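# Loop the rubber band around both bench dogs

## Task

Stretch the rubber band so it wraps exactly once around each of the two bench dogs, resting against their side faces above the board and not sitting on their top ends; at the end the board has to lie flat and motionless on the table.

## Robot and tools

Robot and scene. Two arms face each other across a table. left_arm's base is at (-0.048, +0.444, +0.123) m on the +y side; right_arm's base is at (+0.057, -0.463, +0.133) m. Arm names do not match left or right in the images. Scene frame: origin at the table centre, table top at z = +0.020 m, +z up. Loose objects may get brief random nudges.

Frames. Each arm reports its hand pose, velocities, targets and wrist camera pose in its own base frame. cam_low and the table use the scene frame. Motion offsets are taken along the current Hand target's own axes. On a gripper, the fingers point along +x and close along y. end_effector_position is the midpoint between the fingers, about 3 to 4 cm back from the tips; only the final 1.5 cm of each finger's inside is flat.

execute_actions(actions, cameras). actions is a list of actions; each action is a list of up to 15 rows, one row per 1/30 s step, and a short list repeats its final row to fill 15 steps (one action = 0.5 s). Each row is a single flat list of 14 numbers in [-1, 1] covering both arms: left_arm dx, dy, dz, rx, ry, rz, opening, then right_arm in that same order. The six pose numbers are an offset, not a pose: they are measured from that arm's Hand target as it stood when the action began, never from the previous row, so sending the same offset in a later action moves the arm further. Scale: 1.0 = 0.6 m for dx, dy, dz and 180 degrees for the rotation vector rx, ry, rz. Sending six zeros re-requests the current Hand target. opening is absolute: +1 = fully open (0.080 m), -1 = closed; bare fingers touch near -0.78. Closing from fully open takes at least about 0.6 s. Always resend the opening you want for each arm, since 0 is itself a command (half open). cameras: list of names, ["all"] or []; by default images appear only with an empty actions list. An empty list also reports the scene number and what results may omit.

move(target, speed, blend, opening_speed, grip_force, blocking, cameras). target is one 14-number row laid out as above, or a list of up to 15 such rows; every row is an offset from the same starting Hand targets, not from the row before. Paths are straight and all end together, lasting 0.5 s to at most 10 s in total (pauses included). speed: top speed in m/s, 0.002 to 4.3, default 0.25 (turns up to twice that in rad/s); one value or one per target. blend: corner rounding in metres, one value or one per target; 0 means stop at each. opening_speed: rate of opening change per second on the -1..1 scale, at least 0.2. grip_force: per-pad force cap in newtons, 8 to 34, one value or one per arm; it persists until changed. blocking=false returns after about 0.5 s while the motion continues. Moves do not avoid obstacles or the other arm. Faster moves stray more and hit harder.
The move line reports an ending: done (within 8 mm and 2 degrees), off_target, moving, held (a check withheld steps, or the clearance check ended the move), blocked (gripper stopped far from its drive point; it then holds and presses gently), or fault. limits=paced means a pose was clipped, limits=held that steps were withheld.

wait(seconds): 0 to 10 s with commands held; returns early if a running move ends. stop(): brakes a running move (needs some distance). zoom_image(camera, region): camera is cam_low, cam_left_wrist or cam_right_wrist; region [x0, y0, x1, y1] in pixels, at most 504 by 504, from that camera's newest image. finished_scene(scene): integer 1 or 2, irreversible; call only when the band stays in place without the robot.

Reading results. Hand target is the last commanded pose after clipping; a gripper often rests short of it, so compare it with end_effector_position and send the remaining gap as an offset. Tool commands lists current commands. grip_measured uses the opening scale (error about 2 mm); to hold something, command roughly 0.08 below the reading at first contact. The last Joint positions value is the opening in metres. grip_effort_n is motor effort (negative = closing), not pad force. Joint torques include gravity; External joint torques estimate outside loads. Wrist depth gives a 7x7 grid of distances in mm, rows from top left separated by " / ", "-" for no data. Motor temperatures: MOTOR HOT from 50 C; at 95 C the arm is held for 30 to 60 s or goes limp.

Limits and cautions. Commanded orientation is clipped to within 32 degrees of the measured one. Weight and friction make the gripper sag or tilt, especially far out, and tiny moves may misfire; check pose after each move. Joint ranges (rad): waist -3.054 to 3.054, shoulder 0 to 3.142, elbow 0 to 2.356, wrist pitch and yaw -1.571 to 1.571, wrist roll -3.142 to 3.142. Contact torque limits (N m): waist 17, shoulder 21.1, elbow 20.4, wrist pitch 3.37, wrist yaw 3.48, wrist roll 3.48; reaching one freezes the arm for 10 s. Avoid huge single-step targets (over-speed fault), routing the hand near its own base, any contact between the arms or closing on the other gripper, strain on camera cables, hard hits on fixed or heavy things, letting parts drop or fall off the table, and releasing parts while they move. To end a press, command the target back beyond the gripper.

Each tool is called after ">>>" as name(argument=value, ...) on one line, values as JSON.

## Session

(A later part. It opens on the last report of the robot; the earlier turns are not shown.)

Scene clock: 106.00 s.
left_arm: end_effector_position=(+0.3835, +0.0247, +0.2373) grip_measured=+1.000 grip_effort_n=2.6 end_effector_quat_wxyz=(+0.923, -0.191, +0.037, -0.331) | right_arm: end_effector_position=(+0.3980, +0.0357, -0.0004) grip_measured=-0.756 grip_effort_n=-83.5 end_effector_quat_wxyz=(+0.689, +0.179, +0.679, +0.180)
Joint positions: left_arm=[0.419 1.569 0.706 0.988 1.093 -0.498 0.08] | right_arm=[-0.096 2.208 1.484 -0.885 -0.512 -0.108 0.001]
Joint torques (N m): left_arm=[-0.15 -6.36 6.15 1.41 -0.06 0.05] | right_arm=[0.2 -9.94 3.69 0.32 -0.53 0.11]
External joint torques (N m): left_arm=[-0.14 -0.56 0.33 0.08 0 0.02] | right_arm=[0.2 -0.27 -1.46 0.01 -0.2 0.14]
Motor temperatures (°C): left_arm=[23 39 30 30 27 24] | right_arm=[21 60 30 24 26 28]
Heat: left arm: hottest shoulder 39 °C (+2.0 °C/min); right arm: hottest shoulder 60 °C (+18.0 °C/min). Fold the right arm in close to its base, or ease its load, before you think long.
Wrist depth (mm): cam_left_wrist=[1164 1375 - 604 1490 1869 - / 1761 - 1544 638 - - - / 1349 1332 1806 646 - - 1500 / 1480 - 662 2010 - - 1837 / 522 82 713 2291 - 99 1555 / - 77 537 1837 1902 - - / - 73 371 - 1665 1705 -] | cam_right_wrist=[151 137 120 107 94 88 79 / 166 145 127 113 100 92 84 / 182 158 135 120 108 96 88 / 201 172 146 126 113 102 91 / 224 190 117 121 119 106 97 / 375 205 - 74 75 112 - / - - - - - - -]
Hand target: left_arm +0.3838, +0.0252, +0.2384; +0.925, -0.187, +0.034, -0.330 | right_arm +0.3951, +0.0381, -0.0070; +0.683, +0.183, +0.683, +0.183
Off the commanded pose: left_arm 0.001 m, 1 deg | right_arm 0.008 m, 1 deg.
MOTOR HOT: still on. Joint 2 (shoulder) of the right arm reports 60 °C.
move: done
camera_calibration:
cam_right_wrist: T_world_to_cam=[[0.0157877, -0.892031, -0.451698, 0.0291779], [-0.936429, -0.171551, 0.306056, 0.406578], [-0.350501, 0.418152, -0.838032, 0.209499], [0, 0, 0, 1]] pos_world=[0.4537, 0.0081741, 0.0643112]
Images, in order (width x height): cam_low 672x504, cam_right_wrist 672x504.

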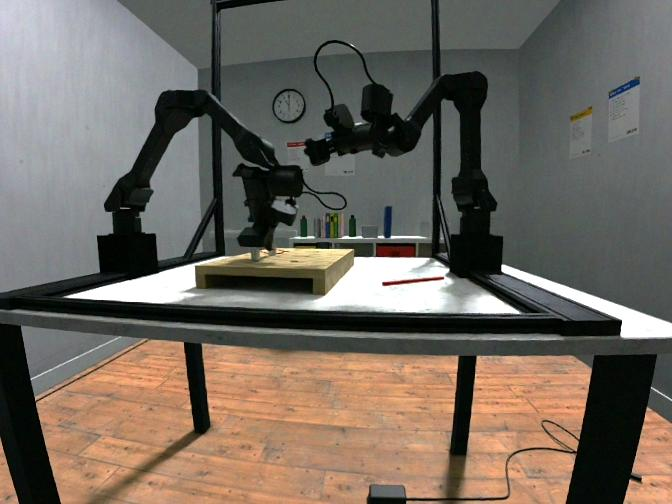

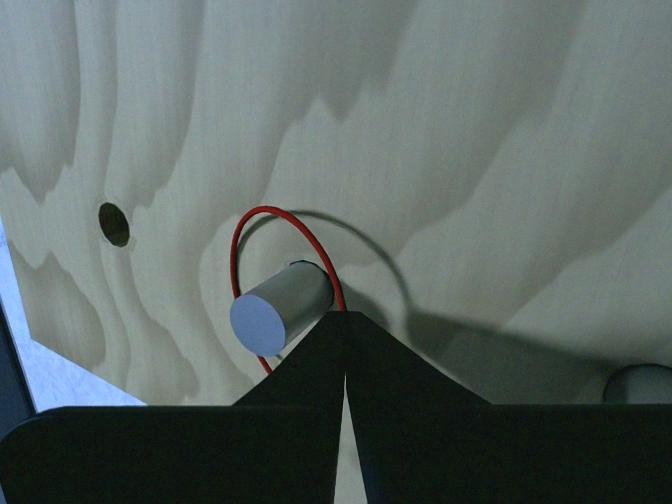

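>>> move(target=[[0,0,0,0,0,0,1,-0.021,-0.036,0,0,0,0,-1],[0,0,0,0,0,0,1,-0.085,-0.057,-0.013,0,0,0,-1],[0,0,0,0,0,0,1,-0.132,-0.139,-0.023,0,0,0,-1]], speed=0.12, blend=0.005, cameras=["cam_right_wrist","cam_low"])

>>> zoom_image(camera="cam_low", region=[210, 190, 340, 300])

>>> zoom_image(camera="cam_right_wrist", region=[50, 200, 390, 420])

Scene clock: 114.60 s.
left_arm: end_effector_position=(+0.3835, +0.0247, +0.2373) grip_measured=+1.000 grip_effort_n=2.6 end_effector_quat_wxyz=(+0.923, -0.191, +0.037, -0.331) | right_arm: end_effector_position=(+0.3796, -0.0653, +0.0220) grip_measured=-0.756 grip_effort_n=-83.5 end_effector_quat_wxyz=(+0.681, +0.189, +0.682, +0.190)
Joint positions: left_arm=[0.419 1.569 0.706 0.988 1.093 -0.498 0.08] | right_arm=[-0.36 2.248 1.633 -1.168 -0.503 -0.417 0.001]
Joint torques (N m): left_arm=[-0.04 -6.43 6.25 1.41 -0.06 0.02] | right_arm=[-1.29 -10.34 6.56 -0.39 0.2 -0.15]
External joint torques (N m): left_arm=[-0.05 -0.68 0.48 0.1 0.01 0] | right_arm=[-1.22 -0.48 1.49 -0.4 0.52 -0.12]
Motor temperatures (°C): left_arm=[23 39 31 30 27 24] | right_arm=[21 58 30 24 26 28]
Heat: left arm: hottest shoulder 39 °C (+1.0 °C/min); right arm: hottest shoulder 58 °C (+13.1 °C/min). Fold the right arm in close to its base, or ease its load, before you think long.
Wrist depth (mm): cam_left_wrist=[- - - 1837 2029 - 1761 / - 1384 1791 1761 - - 1705 / 1332 1522 2421 638 - - 1614 / 1533 - 1511 - - - - / - 82 676 2291 - 99 1469 / - 77 - 1920 1955 - - / - 73 375 497 1639 1705 -] | cam_right_wrist=[197 170 147 131 117 105 97 / 215 185 158 140 121 111 99 / 243 186 169 147 129 117 104 / 273 223 181 143 138 122 110 / 434 248 204 159 146 129 118 / 460 396 - 74 75 135 127 / - - - - - - -]
Hand target: left_arm +0.3838, +0.0252, +0.2384; +0.925, -0.187, +0.034, -0.330 | right_arm +0.3812, -0.0738, +0.0198; +0.683, +0.183, +0.683, +0.183
Off the commanded pose: left_arm 0.001 m, 1 deg | right_arm 0.009 m, 1 deg.
MOTOR HOT: still on. Joint 2 (shoulder) of the right arm reports 58 °C.
move: off_target (right_arm)
camera_calibration:
cam_right_wrist: T_world_to_cam=[[0.0126168, -0.878599, -0.477393, -0.0478327], [-0.930731, -0.184827, 0.315561, 0.361996], [-0.365487, 0.440343, -0.820072, 0.270714], [0, 0, 0, 1]] pos_world=[0.436467, -0.0943259, 0.0849379]
Images, in order (width x height): cam_low 672x504, cam_right_wrist 672x504.

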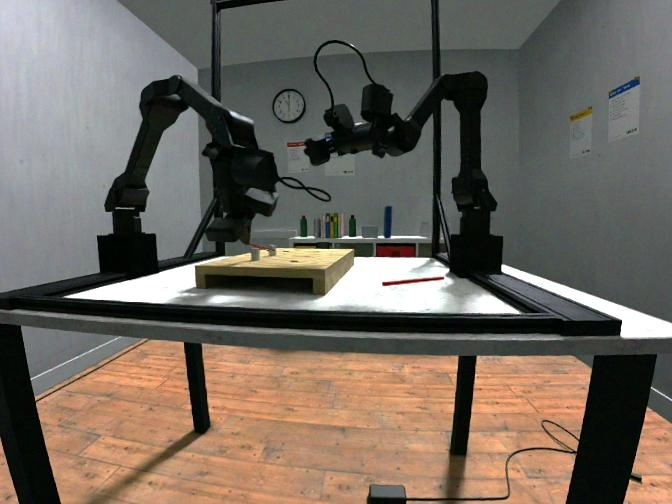

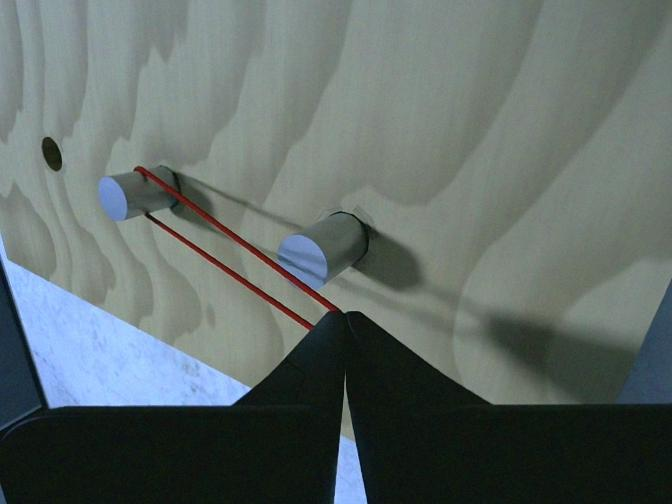

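Scaled by 3.877 from the camera's 672x504 image, which has a finer 960x720 frame.

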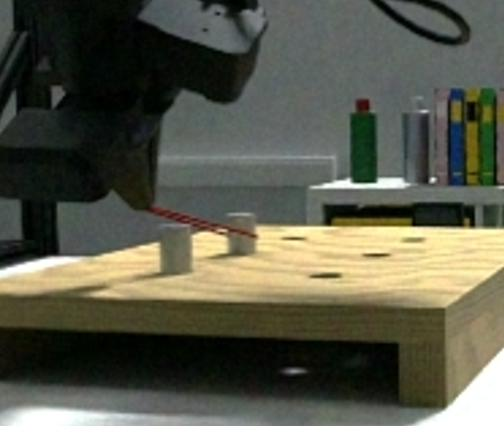

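Scaled by 1.482 from the camera's 672x504 image, which has a finer 960x720 frame.

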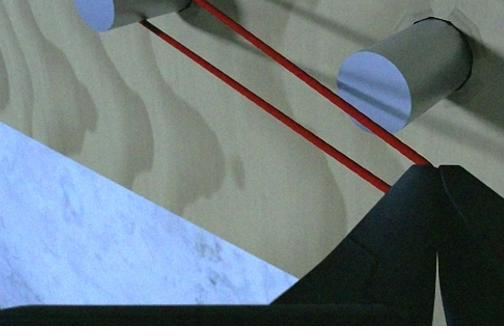

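>>> move(target=[0,0,0,0,0,0,1,0.030,-0.029,-0.007,0,0,0,-1], speed=0.1, cameras=["cam_right_wrist","cam_low"])

>>> zoom_image(camera="cam_low", region=[210, 190, 340, 300])

>>> zoom_image(camera="cam_right_wrist", region=[50, 200, 390, 420])

Scene clock: 120.40 s.
left_arm: end_effector_position=(+0.3835, +0.0247, +0.2373) grip_measured=+1.000 grip_effort_n=2.6 end_effector_quat_wxyz=(+0.923, -0.191, +0.037, -0.331) | right_arm: end_effector_position=(+0.3816, -0.0707, +0.0045) grip_measured=-0.756 grip_effort_n=-83.5 end_effector_quat_wxyz=(+0.686, +0.184, +0.677, +0.193)
Joint positions: left_arm=[0.419 1.569 0.706 0.988 1.093 -0.498 0.08] | right_arm=[-0.371 2.28 1.615 -1.109 -0.503 -0.437 0.001]
Joint torques (N m): left_arm=[-0.1 -6.32 6.28 1.42 -0.06 0.03] | right_arm=[-1.89 -10.25 3.62 0.27 0.31 -0.13]
External joint torques (N m): left_arm=[-0.09 -0.47 0.44 0.09 0.01 0.01] | right_arm=[-1.88 -0.4 -1.26 0.27 0.63 -0.11]
Motor temperatures (°C): left_arm=[23 39 31 30 27 24] | right_arm=[21 58 30 24 26 28]
Heat: left arm: hottest shoulder 39 °C (+1.0 °C/min); right arm: hottest shoulder 58 °C (+12.1 °C/min). Fold the right arm in close to its base, or ease its load, before you think long.
Wrist depth (mm): cam_left_wrist=[1440 - 1420 1705 - - 1652 / 1315 1522 - - - - 1705 / - - - 2110 - - 1806 / - 1544 1746 - - - - / - 82 623 2630 - 99 - / - 77 551 1626 1973 - - / - 73 372 - 1665 1678 -] | cam_right_wrist=[171 149 129 113 101 92 84 / 186 162 137 120 108 95 87 / 193 171 146 127 113 100 91 / 231 190 147 133 118 106 96 / 379 209 176 134 125 110 103 / - 347 - 74 75 116 144 / - - - - - - -]
Hand target: left_arm +0.3838, +0.0252, +0.2384; +0.925, -0.187, +0.034, -0.330 | right_arm +0.3771, -0.0798, -0.0044; +0.683, +0.183, +0.683, +0.183
Off the commanded pose: left_arm 0.001 m, 1 deg | right_arm 0.014 m, 1 deg.
MOTOR HOT: still on. Joint 2 (shoulder) of the right arm reports 58 °C.
move: off_target (right_arm)
camera_calibration:
cam_right_wrist: T_world_to_cam=[[0.0258436, -0.879844, -0.47456, -0.0661948], [-0.934987, -0.189257, 0.299968, 0.369832], [-0.353739, 0.435955, -0.827534, 0.254752], [0, 0, 0, 1]] pos_world=[0.437614, -0.0993085, 0.0684648]
Images, in order (width x height): cam_low 672x504, cam_right_wrist 672x504.

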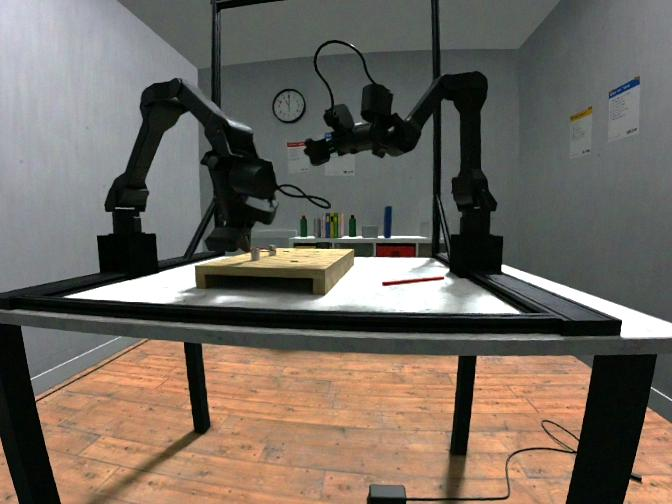

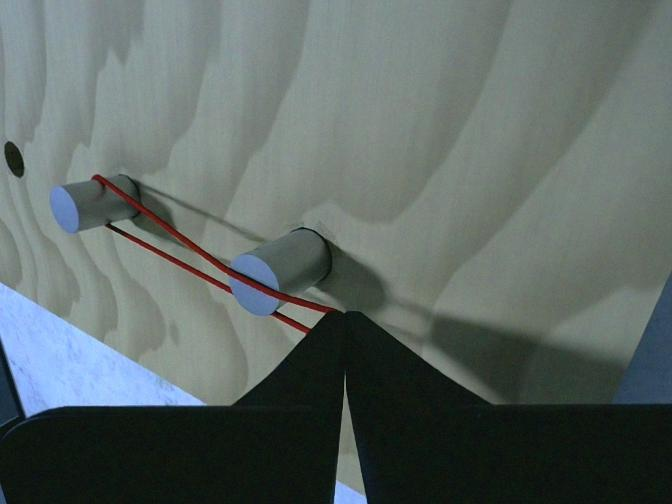

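Scaled by 3.877 from the camera's 672x504 image, which has a finer 960x720 frame.

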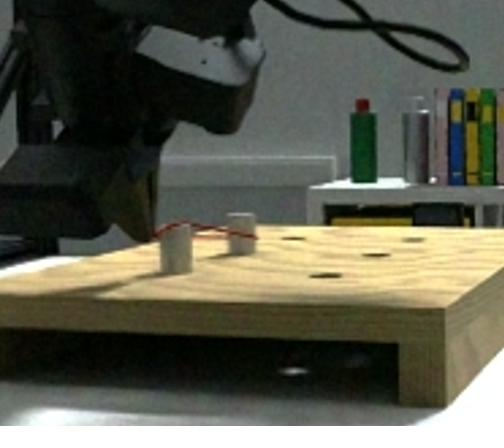

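Scaled by 1.482 from the camera's 672x504 image, which has a finer 960x720 frame.

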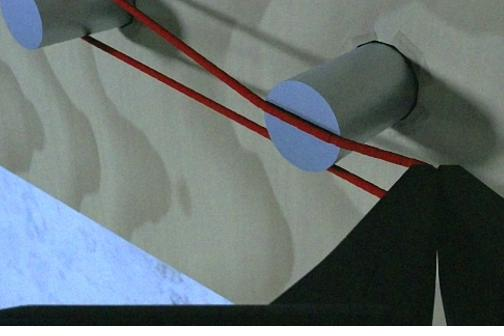

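>>> move(target=[0,0,0,0,0,0,1,0.006,-0.009,0.065,0,0,0,-1], speed=0.1, cameras=["cam_right_wrist"])

>>> zoom_image(camera="cam_right_wrist", region=[50, 200, 390, 420])

Scene clock: 123.33 s.
left_arm: end_effector_position=(+0.3835, +0.0247, +0.2373) grip_measured=+1.000 grip_effort_n=2.6 end_effector_quat_wxyz=(+0.923, -0.191, +0.037, -0.331) | right_arm: end_effector_position=(+0.4100, -0.0719, -0.0087) grip_measured=-0.756 grip_effort_n=-83.5 end_effector_quat_wxyz=(+0.673, +0.190, +0.688, +0.193)
Joint positions: left_arm=[0.419 1.569 0.706 0.988 1.093 -0.498 0.08] | right_arm=[-0.349 2.428 1.82 -1.191 -0.503 -0.412 0.001]
Joint torques (N m): left_arm=[-0.06 -6.41 6.27 1.4 -0.06 -0.01] | right_arm=[-1.44 -11.47 7.55 0.31 0.14 0.12]
External joint torques (N m): left_arm=[-0.04 -0.61 0.44 0.07 0.01 -0.03] | right_arm=[-1.44 -0.61 2.49 0.33 0.46 0.14]
Motor temperatures (°C): left_arm=[23 39 31 30 27 24] | right_arm=[21 57 30 24 26 28]
Heat: left arm: hottest shoulder 39 °C (+1.0 °C/min); right arm: hottest shoulder 57 °C (+11.1 °C/min). Fold the right arm in close to its base, or ease its load, before you think long.
Wrist depth (mm): cam_left_wrist=[1384 - 1678 573 - - 1821 / - - 1639 1837 - - 2010 / - - - 2341 - - 1746 / - - 708 - - - - / - 78 703 2291 - 99 - / - 77 491 1837 1991 - - / - 73 369 526 1691 1626 -] | cam_right_wrist=[147 125 110 95 84 77 70 / 158 137 117 102 92 80 73 / 176 150 127 110 95 85 76 / 180 166 136 118 102 89 82 / 237 187 148 118 108 95 85 / 418 210 - 74 75 101 90 / - - - - - - -]
Hand target: left_arm +0.3838, +0.0252, +0.2384; +0.925, -0.187, +0.034, -0.330 | right_arm +0.4161, -0.0827, -0.0103; +0.683, +0.183, +0.683, +0.183
Off the commanded pose: left_arm 0.001 m, 1 deg | right_arm 0.013 m, 2 deg.
MOTOR HOT: still on. Joint 2 (shoulder) of the right arm reports 57 °C.
move: off_target (right_arm)
camera_calibration:
cam_right_wrist: T_world_to_cam=[[0.0102857, -0.875809, -0.482548, -0.06764], [-0.92361, -0.193251, 0.331057, 0.39533], [-0.383196, 0.442281, -0.810894, 0.267014], [0, 0, 0, 1]] pos_world=[0.468145, -0.100937, 0.0530037]
Images, in order (width x height): cam_right_wrist 672x504.

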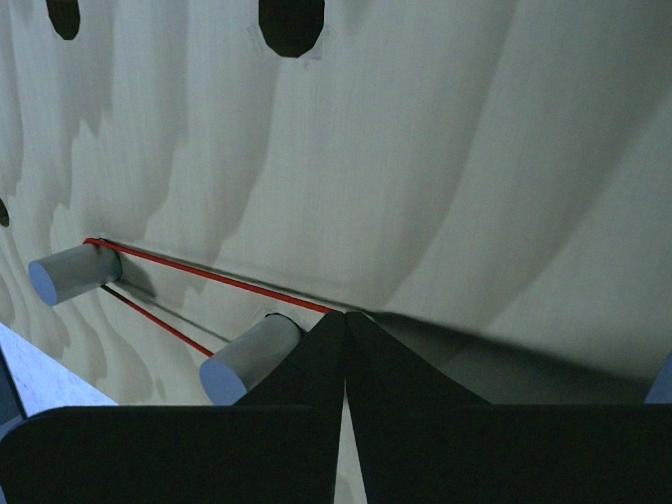

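Scaled by 1.482 from the camera's 672x504 image, which has a finer 960x720 frame.

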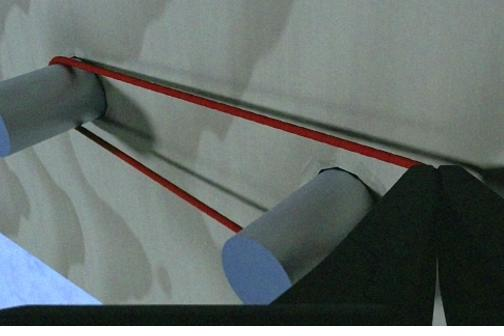

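>>> move(target=[0,0,0,0,0,0,1,0,0.01,-0.032,0,0,0,-1], speed=0.1, cameras=["cam_right_wrist","cam_low"])

>>> zoom_image(camera="cam_right_wrist", region=[50, 200, 390, 420])

>>> zoom_image(camera="cam_low", region=[210, 190, 340, 300])

Scene clock: 126.47 s.
left_arm: end_effector_position=(+0.3835, +0.0247, +0.2373) grip_measured=+1.000 grip_effort_n=2.1 end_effector_quat_wxyz=(+0.923, -0.191, +0.037, -0.331) | right_arm: end_effector_position=(+0.3969, -0.0685, -0.0107) grip_measured=-0.756 grip_effort_n=-83.5 end_effector_quat_wxyz=(+0.674, +0.191, +0.688, +0.192)
Joint positions: left_arm=[0.419 1.569 0.706 0.988 1.093 -0.498 0.08] | right_arm=[-0.352 2.378 1.719 -1.14 -0.503 -0.412 0.001]
Joint torques (N m): left_arm=[-0.06 -6.31 6.26 1.37 -0.1 0.01] | right_arm=[-1.63 -14.51 3.74 0.37 0.15 -0.09]
External joint torques (N m): left_arm=[-0.03 -0.51 0.46 0.04 -0.03 -0.01] | right_arm=[-1.7 -4.08 -1.17 0.4 0.48 -0.07]
Motor temperatures (°C): left_arm=[23 39 31 30 27 24] | right_arm=[21 58 30 24 26 28]
Heat: left arm: hottest shoulder 39 °C (+1.0 °C/min); right arm: hottest shoulder 58 °C (+10.1 °C/min). Fold the right arm in close to its base, or ease its load, before you think long.
Wrist depth (mm): cam_left_wrist=[1082 - 1555 1430 - - 1691 / 1307 - 2010 1806 - - 1705 / - - - - - - 1718 / 650 - 670 1806 - - - / 537 78 701 2341 - 99 - / - 77 499 1652 1973 - - / - 73 373 - 1691 1626 -] | cam_right_wrist=[142 124 109 95 84 76 69 / 156 135 116 100 91 80 72 / 175 148 126 109 94 84 76 / 162 163 134 117 100 89 81 / 229 186 115 117 106 94 84 / 419 204 - 74 75 100 88 / - - - - - - -]
Hand target: left_arm +0.3838, +0.0252, +0.2384; +0.925, -0.187, +0.034, -0.330 | right_arm +0.3968, -0.0775, -0.0073; +0.683, +0.183, +0.683, +0.183
Off the commanded pose: left_arm 0.001 m, 1 deg | right_arm 0.010 m, 2 deg.
MOTOR HOT: still on. Joint 2 (shoulder) of the right arm reports 58 °C.
move: off_target (right_arm)
camera_calibration:
cam_right_wrist: T_world_to_cam=[[0.00734698, -0.875888, -0.482459, -0.0643455], [-0.924327, -0.190031, 0.330919, 0.385059], [-0.38153, 0.443518, -0.811003, 0.258287], [0, 0, 0, 1]] pos_world=[0.454938, -0.0977413, 0.0510041]
Images, in order (width x height): cam_low 672x504, cam_right_wrist 672x504.

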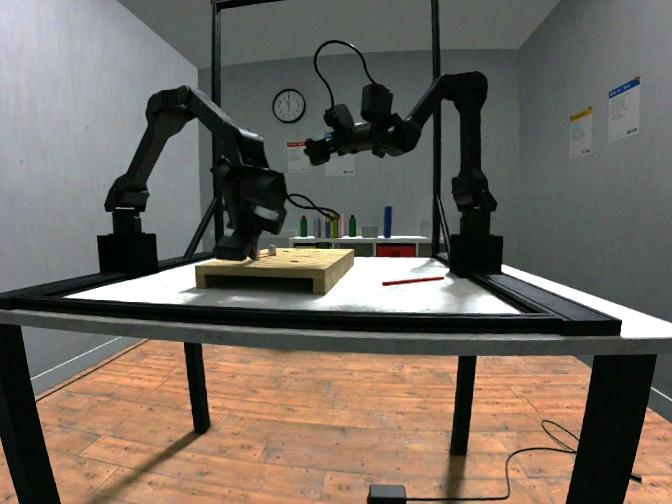

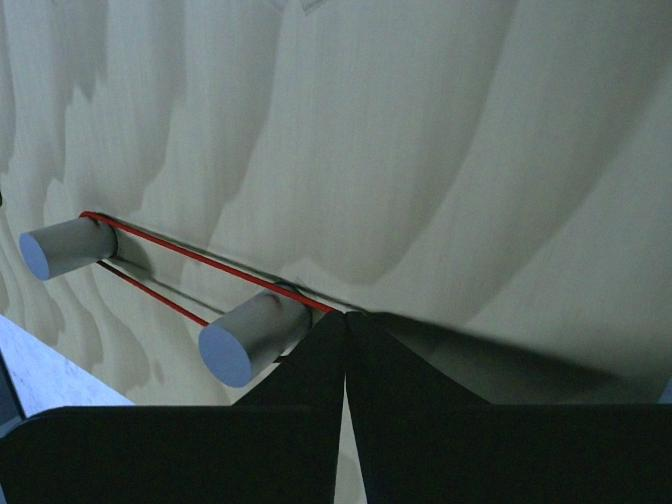

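Scaled by 1.482 from the camera's 672x504 image, which has a finer 960x720 frame.

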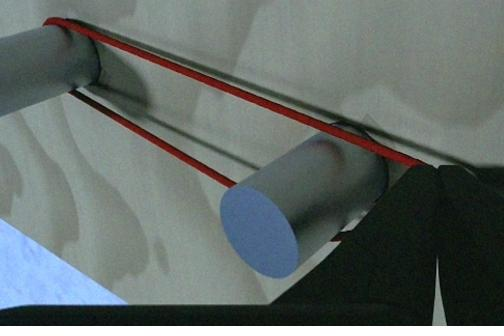

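Scaled by 3.877 from the camera's 672x504 image, which has a finer 960x720 frame.

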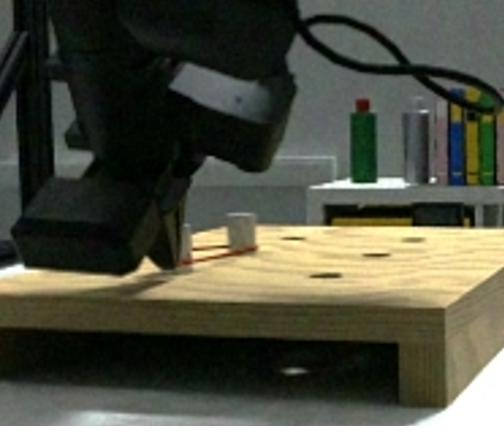

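>>> move(target=[0,0,0,0,0,0,1,0.002,0.006,-0.008,0,0,0,-0.5], opening_speed=0.6, speed=0.08, cameras=["cam_right_wrist"])

>>> zoom_image(camera="cam_right_wrist", region=[50, 200, 390, 420])

Scene clock: 129.07 s.
left_arm: end_effector_position=(+0.3835, +0.0247, +0.2373) grip_measured=+1.000 grip_effort_n=2.6 end_effector_quat_wxyz=(+0.923, -0.191, +0.037, -0.331) | right_arm: end_effector_position=(+0.3936, -0.0756, -0.0109) grip_measured=-0.503 grip_effort_n=15.6 end_effector_quat_wxyz=(+0.682, +0.184, +0.685, +0.181)
Joint positions: left_arm=[0.419 1.569 0.706 0.988 1.093 -0.498 0.08] | right_arm=[-0.365 2.354 1.685 -1.108 -0.483 -0.412 0.012]
Joint torques (N m): left_arm=[-0.07 -6.37 6.17 1.41 -0.06 0.02] | right_arm=[0.19 -14.38 3.4 -0.03 -0.31 0.1]
External joint torques (N m): left_arm=[-0.06 -0.53 0.33 0.07 0.01 0] | right_arm=[0.17 -4.02 -1.55 -0.04 0.01 0.13]
Motor temperatures (°C): left_arm=[23 39 31 30 27 24] | right_arm=[21 59 30 24 26 28]
Heat: left arm: hottest shoulder 39 °C (+1.0 °C/min); right arm: hottest shoulder 59 °C (+9.1 °C/min). Fold the right arm in close to its base, or ease its load, before you think long.
Wrist depth (mm): cam_left_wrist=[1116 - - 1732 2341 - 1652 / 1440 - 1490 644 - - 2507 / - - 1955 694 - - 1937 / - - 634 - - - - / 518 82 701 2267 - 93 1500 / - 77 - 2110 2029 - - / - 73 371 - 1602 1665 -] | cam_right_wrist=[139 123 108 95 85 77 71 / 152 134 116 101 92 81 74 / 168 145 123 109 95 85 77 / 170 157 132 117 101 90 83 / 214 179 117 123 106 95 89 / 383 201 - 127 75 99 134 / - - - 144 - - -]
Hand target: left_arm +0.3838, +0.0252, +0.2384; +0.925, -0.187, +0.034, -0.330 | right_arm +0.3921, -0.0738, -0.0065; +0.683, +0.183, +0.683, +0.183
Off the commanded pose: left_arm 0.001 m, 1 deg | right_arm 0.005 m, 0 deg.
MOTOR HOT: still on. Joint 2 (shoulder) of the right arm reports 59 °C.
move: done
camera_calibration:
cam_right_wrist: T_world_to_cam=[[0.00620919, -0.888173, -0.459467, -0.0708011], [-0.930371, -0.173563, 0.322933, 0.384295], [-0.366567, 0.425469, -0.827408, 0.252601], [0, 0, 0, 1]] pos_world=[0.450572, -0.103658, 0.0523713]
Images, in order (width x height): cam_right_wrist 672x504.

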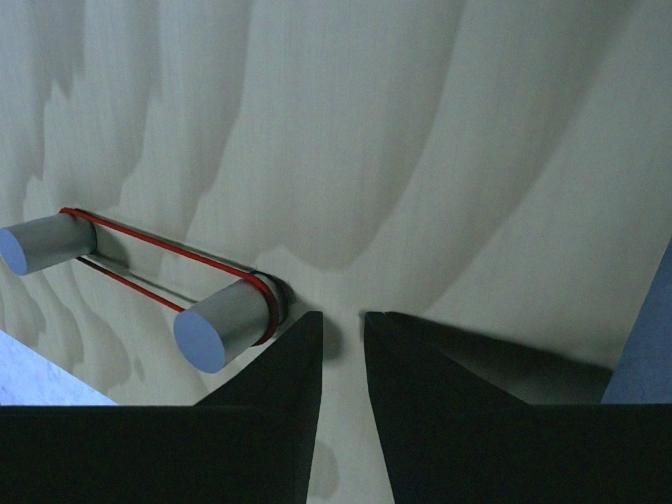

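Scaled by 1.482 from the camera's 672x504 image, which has a finer 960x720 frame.

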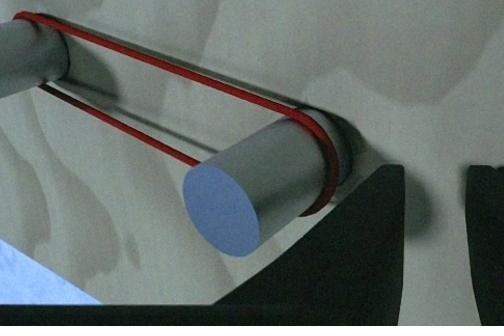

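Wraps both, low. Retreat along −x.

>>> move(target=[[0,0,0,0,0,0,1,-0.06,-0.025,0,0,0,0,-0.5],[0,0,0,0,0,0,1,-0.2,-0.03,0,0,0,0,-0.5]], speed=0.15, blend=0.02, cameras=["cam_right_wrist","cam_low"])

>>> zoom_image(camera="cam_low", region=[210, 190, 340, 300])

Scene clock: 132.50 s.
left_arm: end_effector_position=(+0.3835, +0.0247, +0.2373) grip_measured=+1.000 grip_effort_n=3.0 end_effector_quat_wxyz=(+0.923, -0.191, +0.037, -0.331) | right_arm: end_effector_position=(+0.3905, -0.1495, +0.0889) grip_measured=-0.503 grip_effort_n=15.6 end_effector_quat_wxyz=(+0.696, +0.181, +0.673, +0.170)
Joint positions: left_arm=[0.419 1.569 0.706 0.988 1.093 -0.498 0.08] | right_arm=[-0.523 2.363 2.113 -1.556 -0.449 -0.561 0.012]
Joint torques (N m): left_arm=[0.01 -6.39 6.24 1.39 -0.05 0.02] | right_arm=[0.18 -11.75 6.6 -0.58 -0.29 -0.16]
External joint torques (N m): left_arm=[0 -0.6 0.44 0.07 0.02 0] | right_arm=[0.12 -0.92 1.24 -0.53 0.01 -0.13]
Motor temperatures (°C): left_arm=[23 39 31 30 27 24] | right_arm=[21 60 30 24 26 28]
Heat: left arm: hottest shoulder 39 °C (+1.0 °C/min); right arm: hottest shoulder 60 °C (+8.1 °C/min). Fold the right arm in close to its base, or ease its load, before you think long.
Wrist depth (mm): cam_left_wrist=[- 1315 - - 2029 - 1500 / - - - 587 2291 - 1806 / - 1567 1821 2069 - - 1746 / - - 672 2291 - - - / 521 86 683 2367 - 99 1511 / - 77 - 1821 2029 - - / - 73 371 477 1665 1614 -] | cam_right_wrist=[292 256 225 198 184 205 185 / 315 274 237 208 196 212 195 / 346 286 251 221 211 223 202 / 388 320 270 235 248 233 211 / 538 444 289 240 268 247 220 / 578 - - 93 75 251 231 / - - - - - - -]
Hand target: left_arm +0.3838, +0.0252, +0.2384; +0.925, -0.187, +0.034, -0.330 | right_arm +0.3919, -0.1495, +0.0883; +0.683, +0.183, +0.683, +0.183
Off the commanded pose: left_arm 0.001 m, 1 deg | right_arm 0.002 m, 2 deg.
MOTOR HOT: still on. Joint 2 (shoulder) of the right arm reports 60 °C.
joint sent to its limit (right arm) — joint 4 (wrist pitch), lower limit. The joint targets still meet the commanded pose.
move: done; blend cut to 0.0195 m at target 1
camera_calibration:
cam_right_wrist: T_world_to_cam=[[0.00265906, -0.897238, -0.441539, -0.0922116], [-0.943826, -0.148151, 0.295369, 0.347785], [-0.330431, 0.415951, -0.847231, 0.351718], [0, 0, 0, 1]] pos_world=[0.444712, -0.177509, 0.154547]
Images, in order (width x height): cam_low 672x504, cam_right_wrist 672x504.

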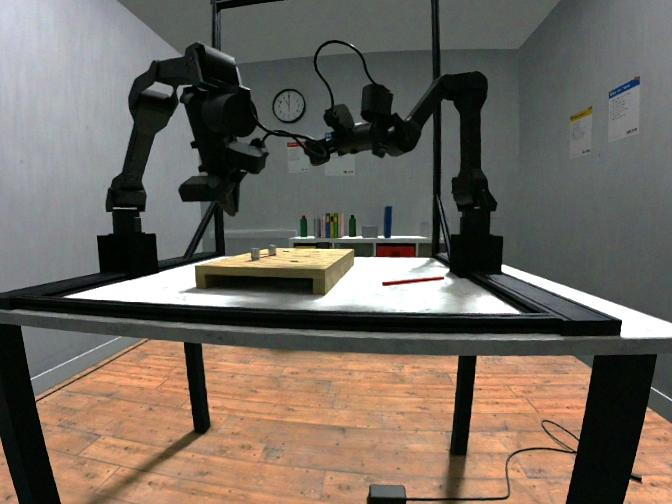

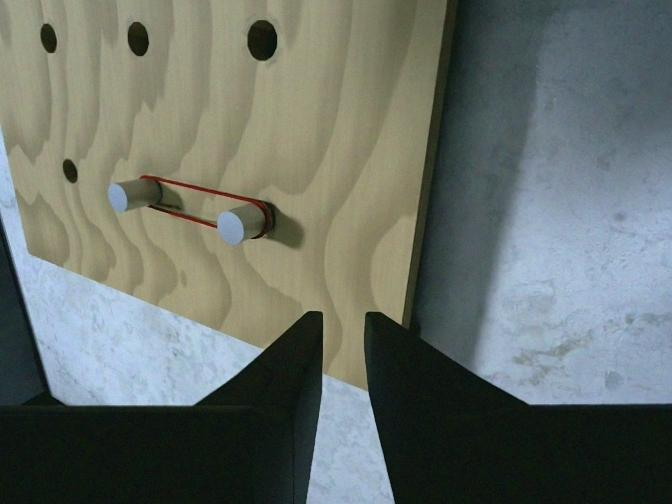

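Scaled by 3.877 from the camera's 672x504 image, which has a finer 960x720 frame.

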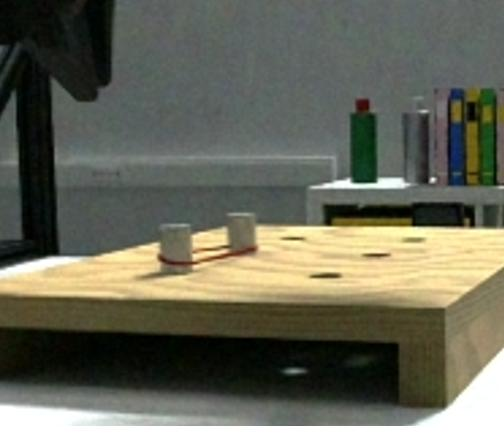

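>>> finished_scene(scene=2)

The scene is finished: the task was done.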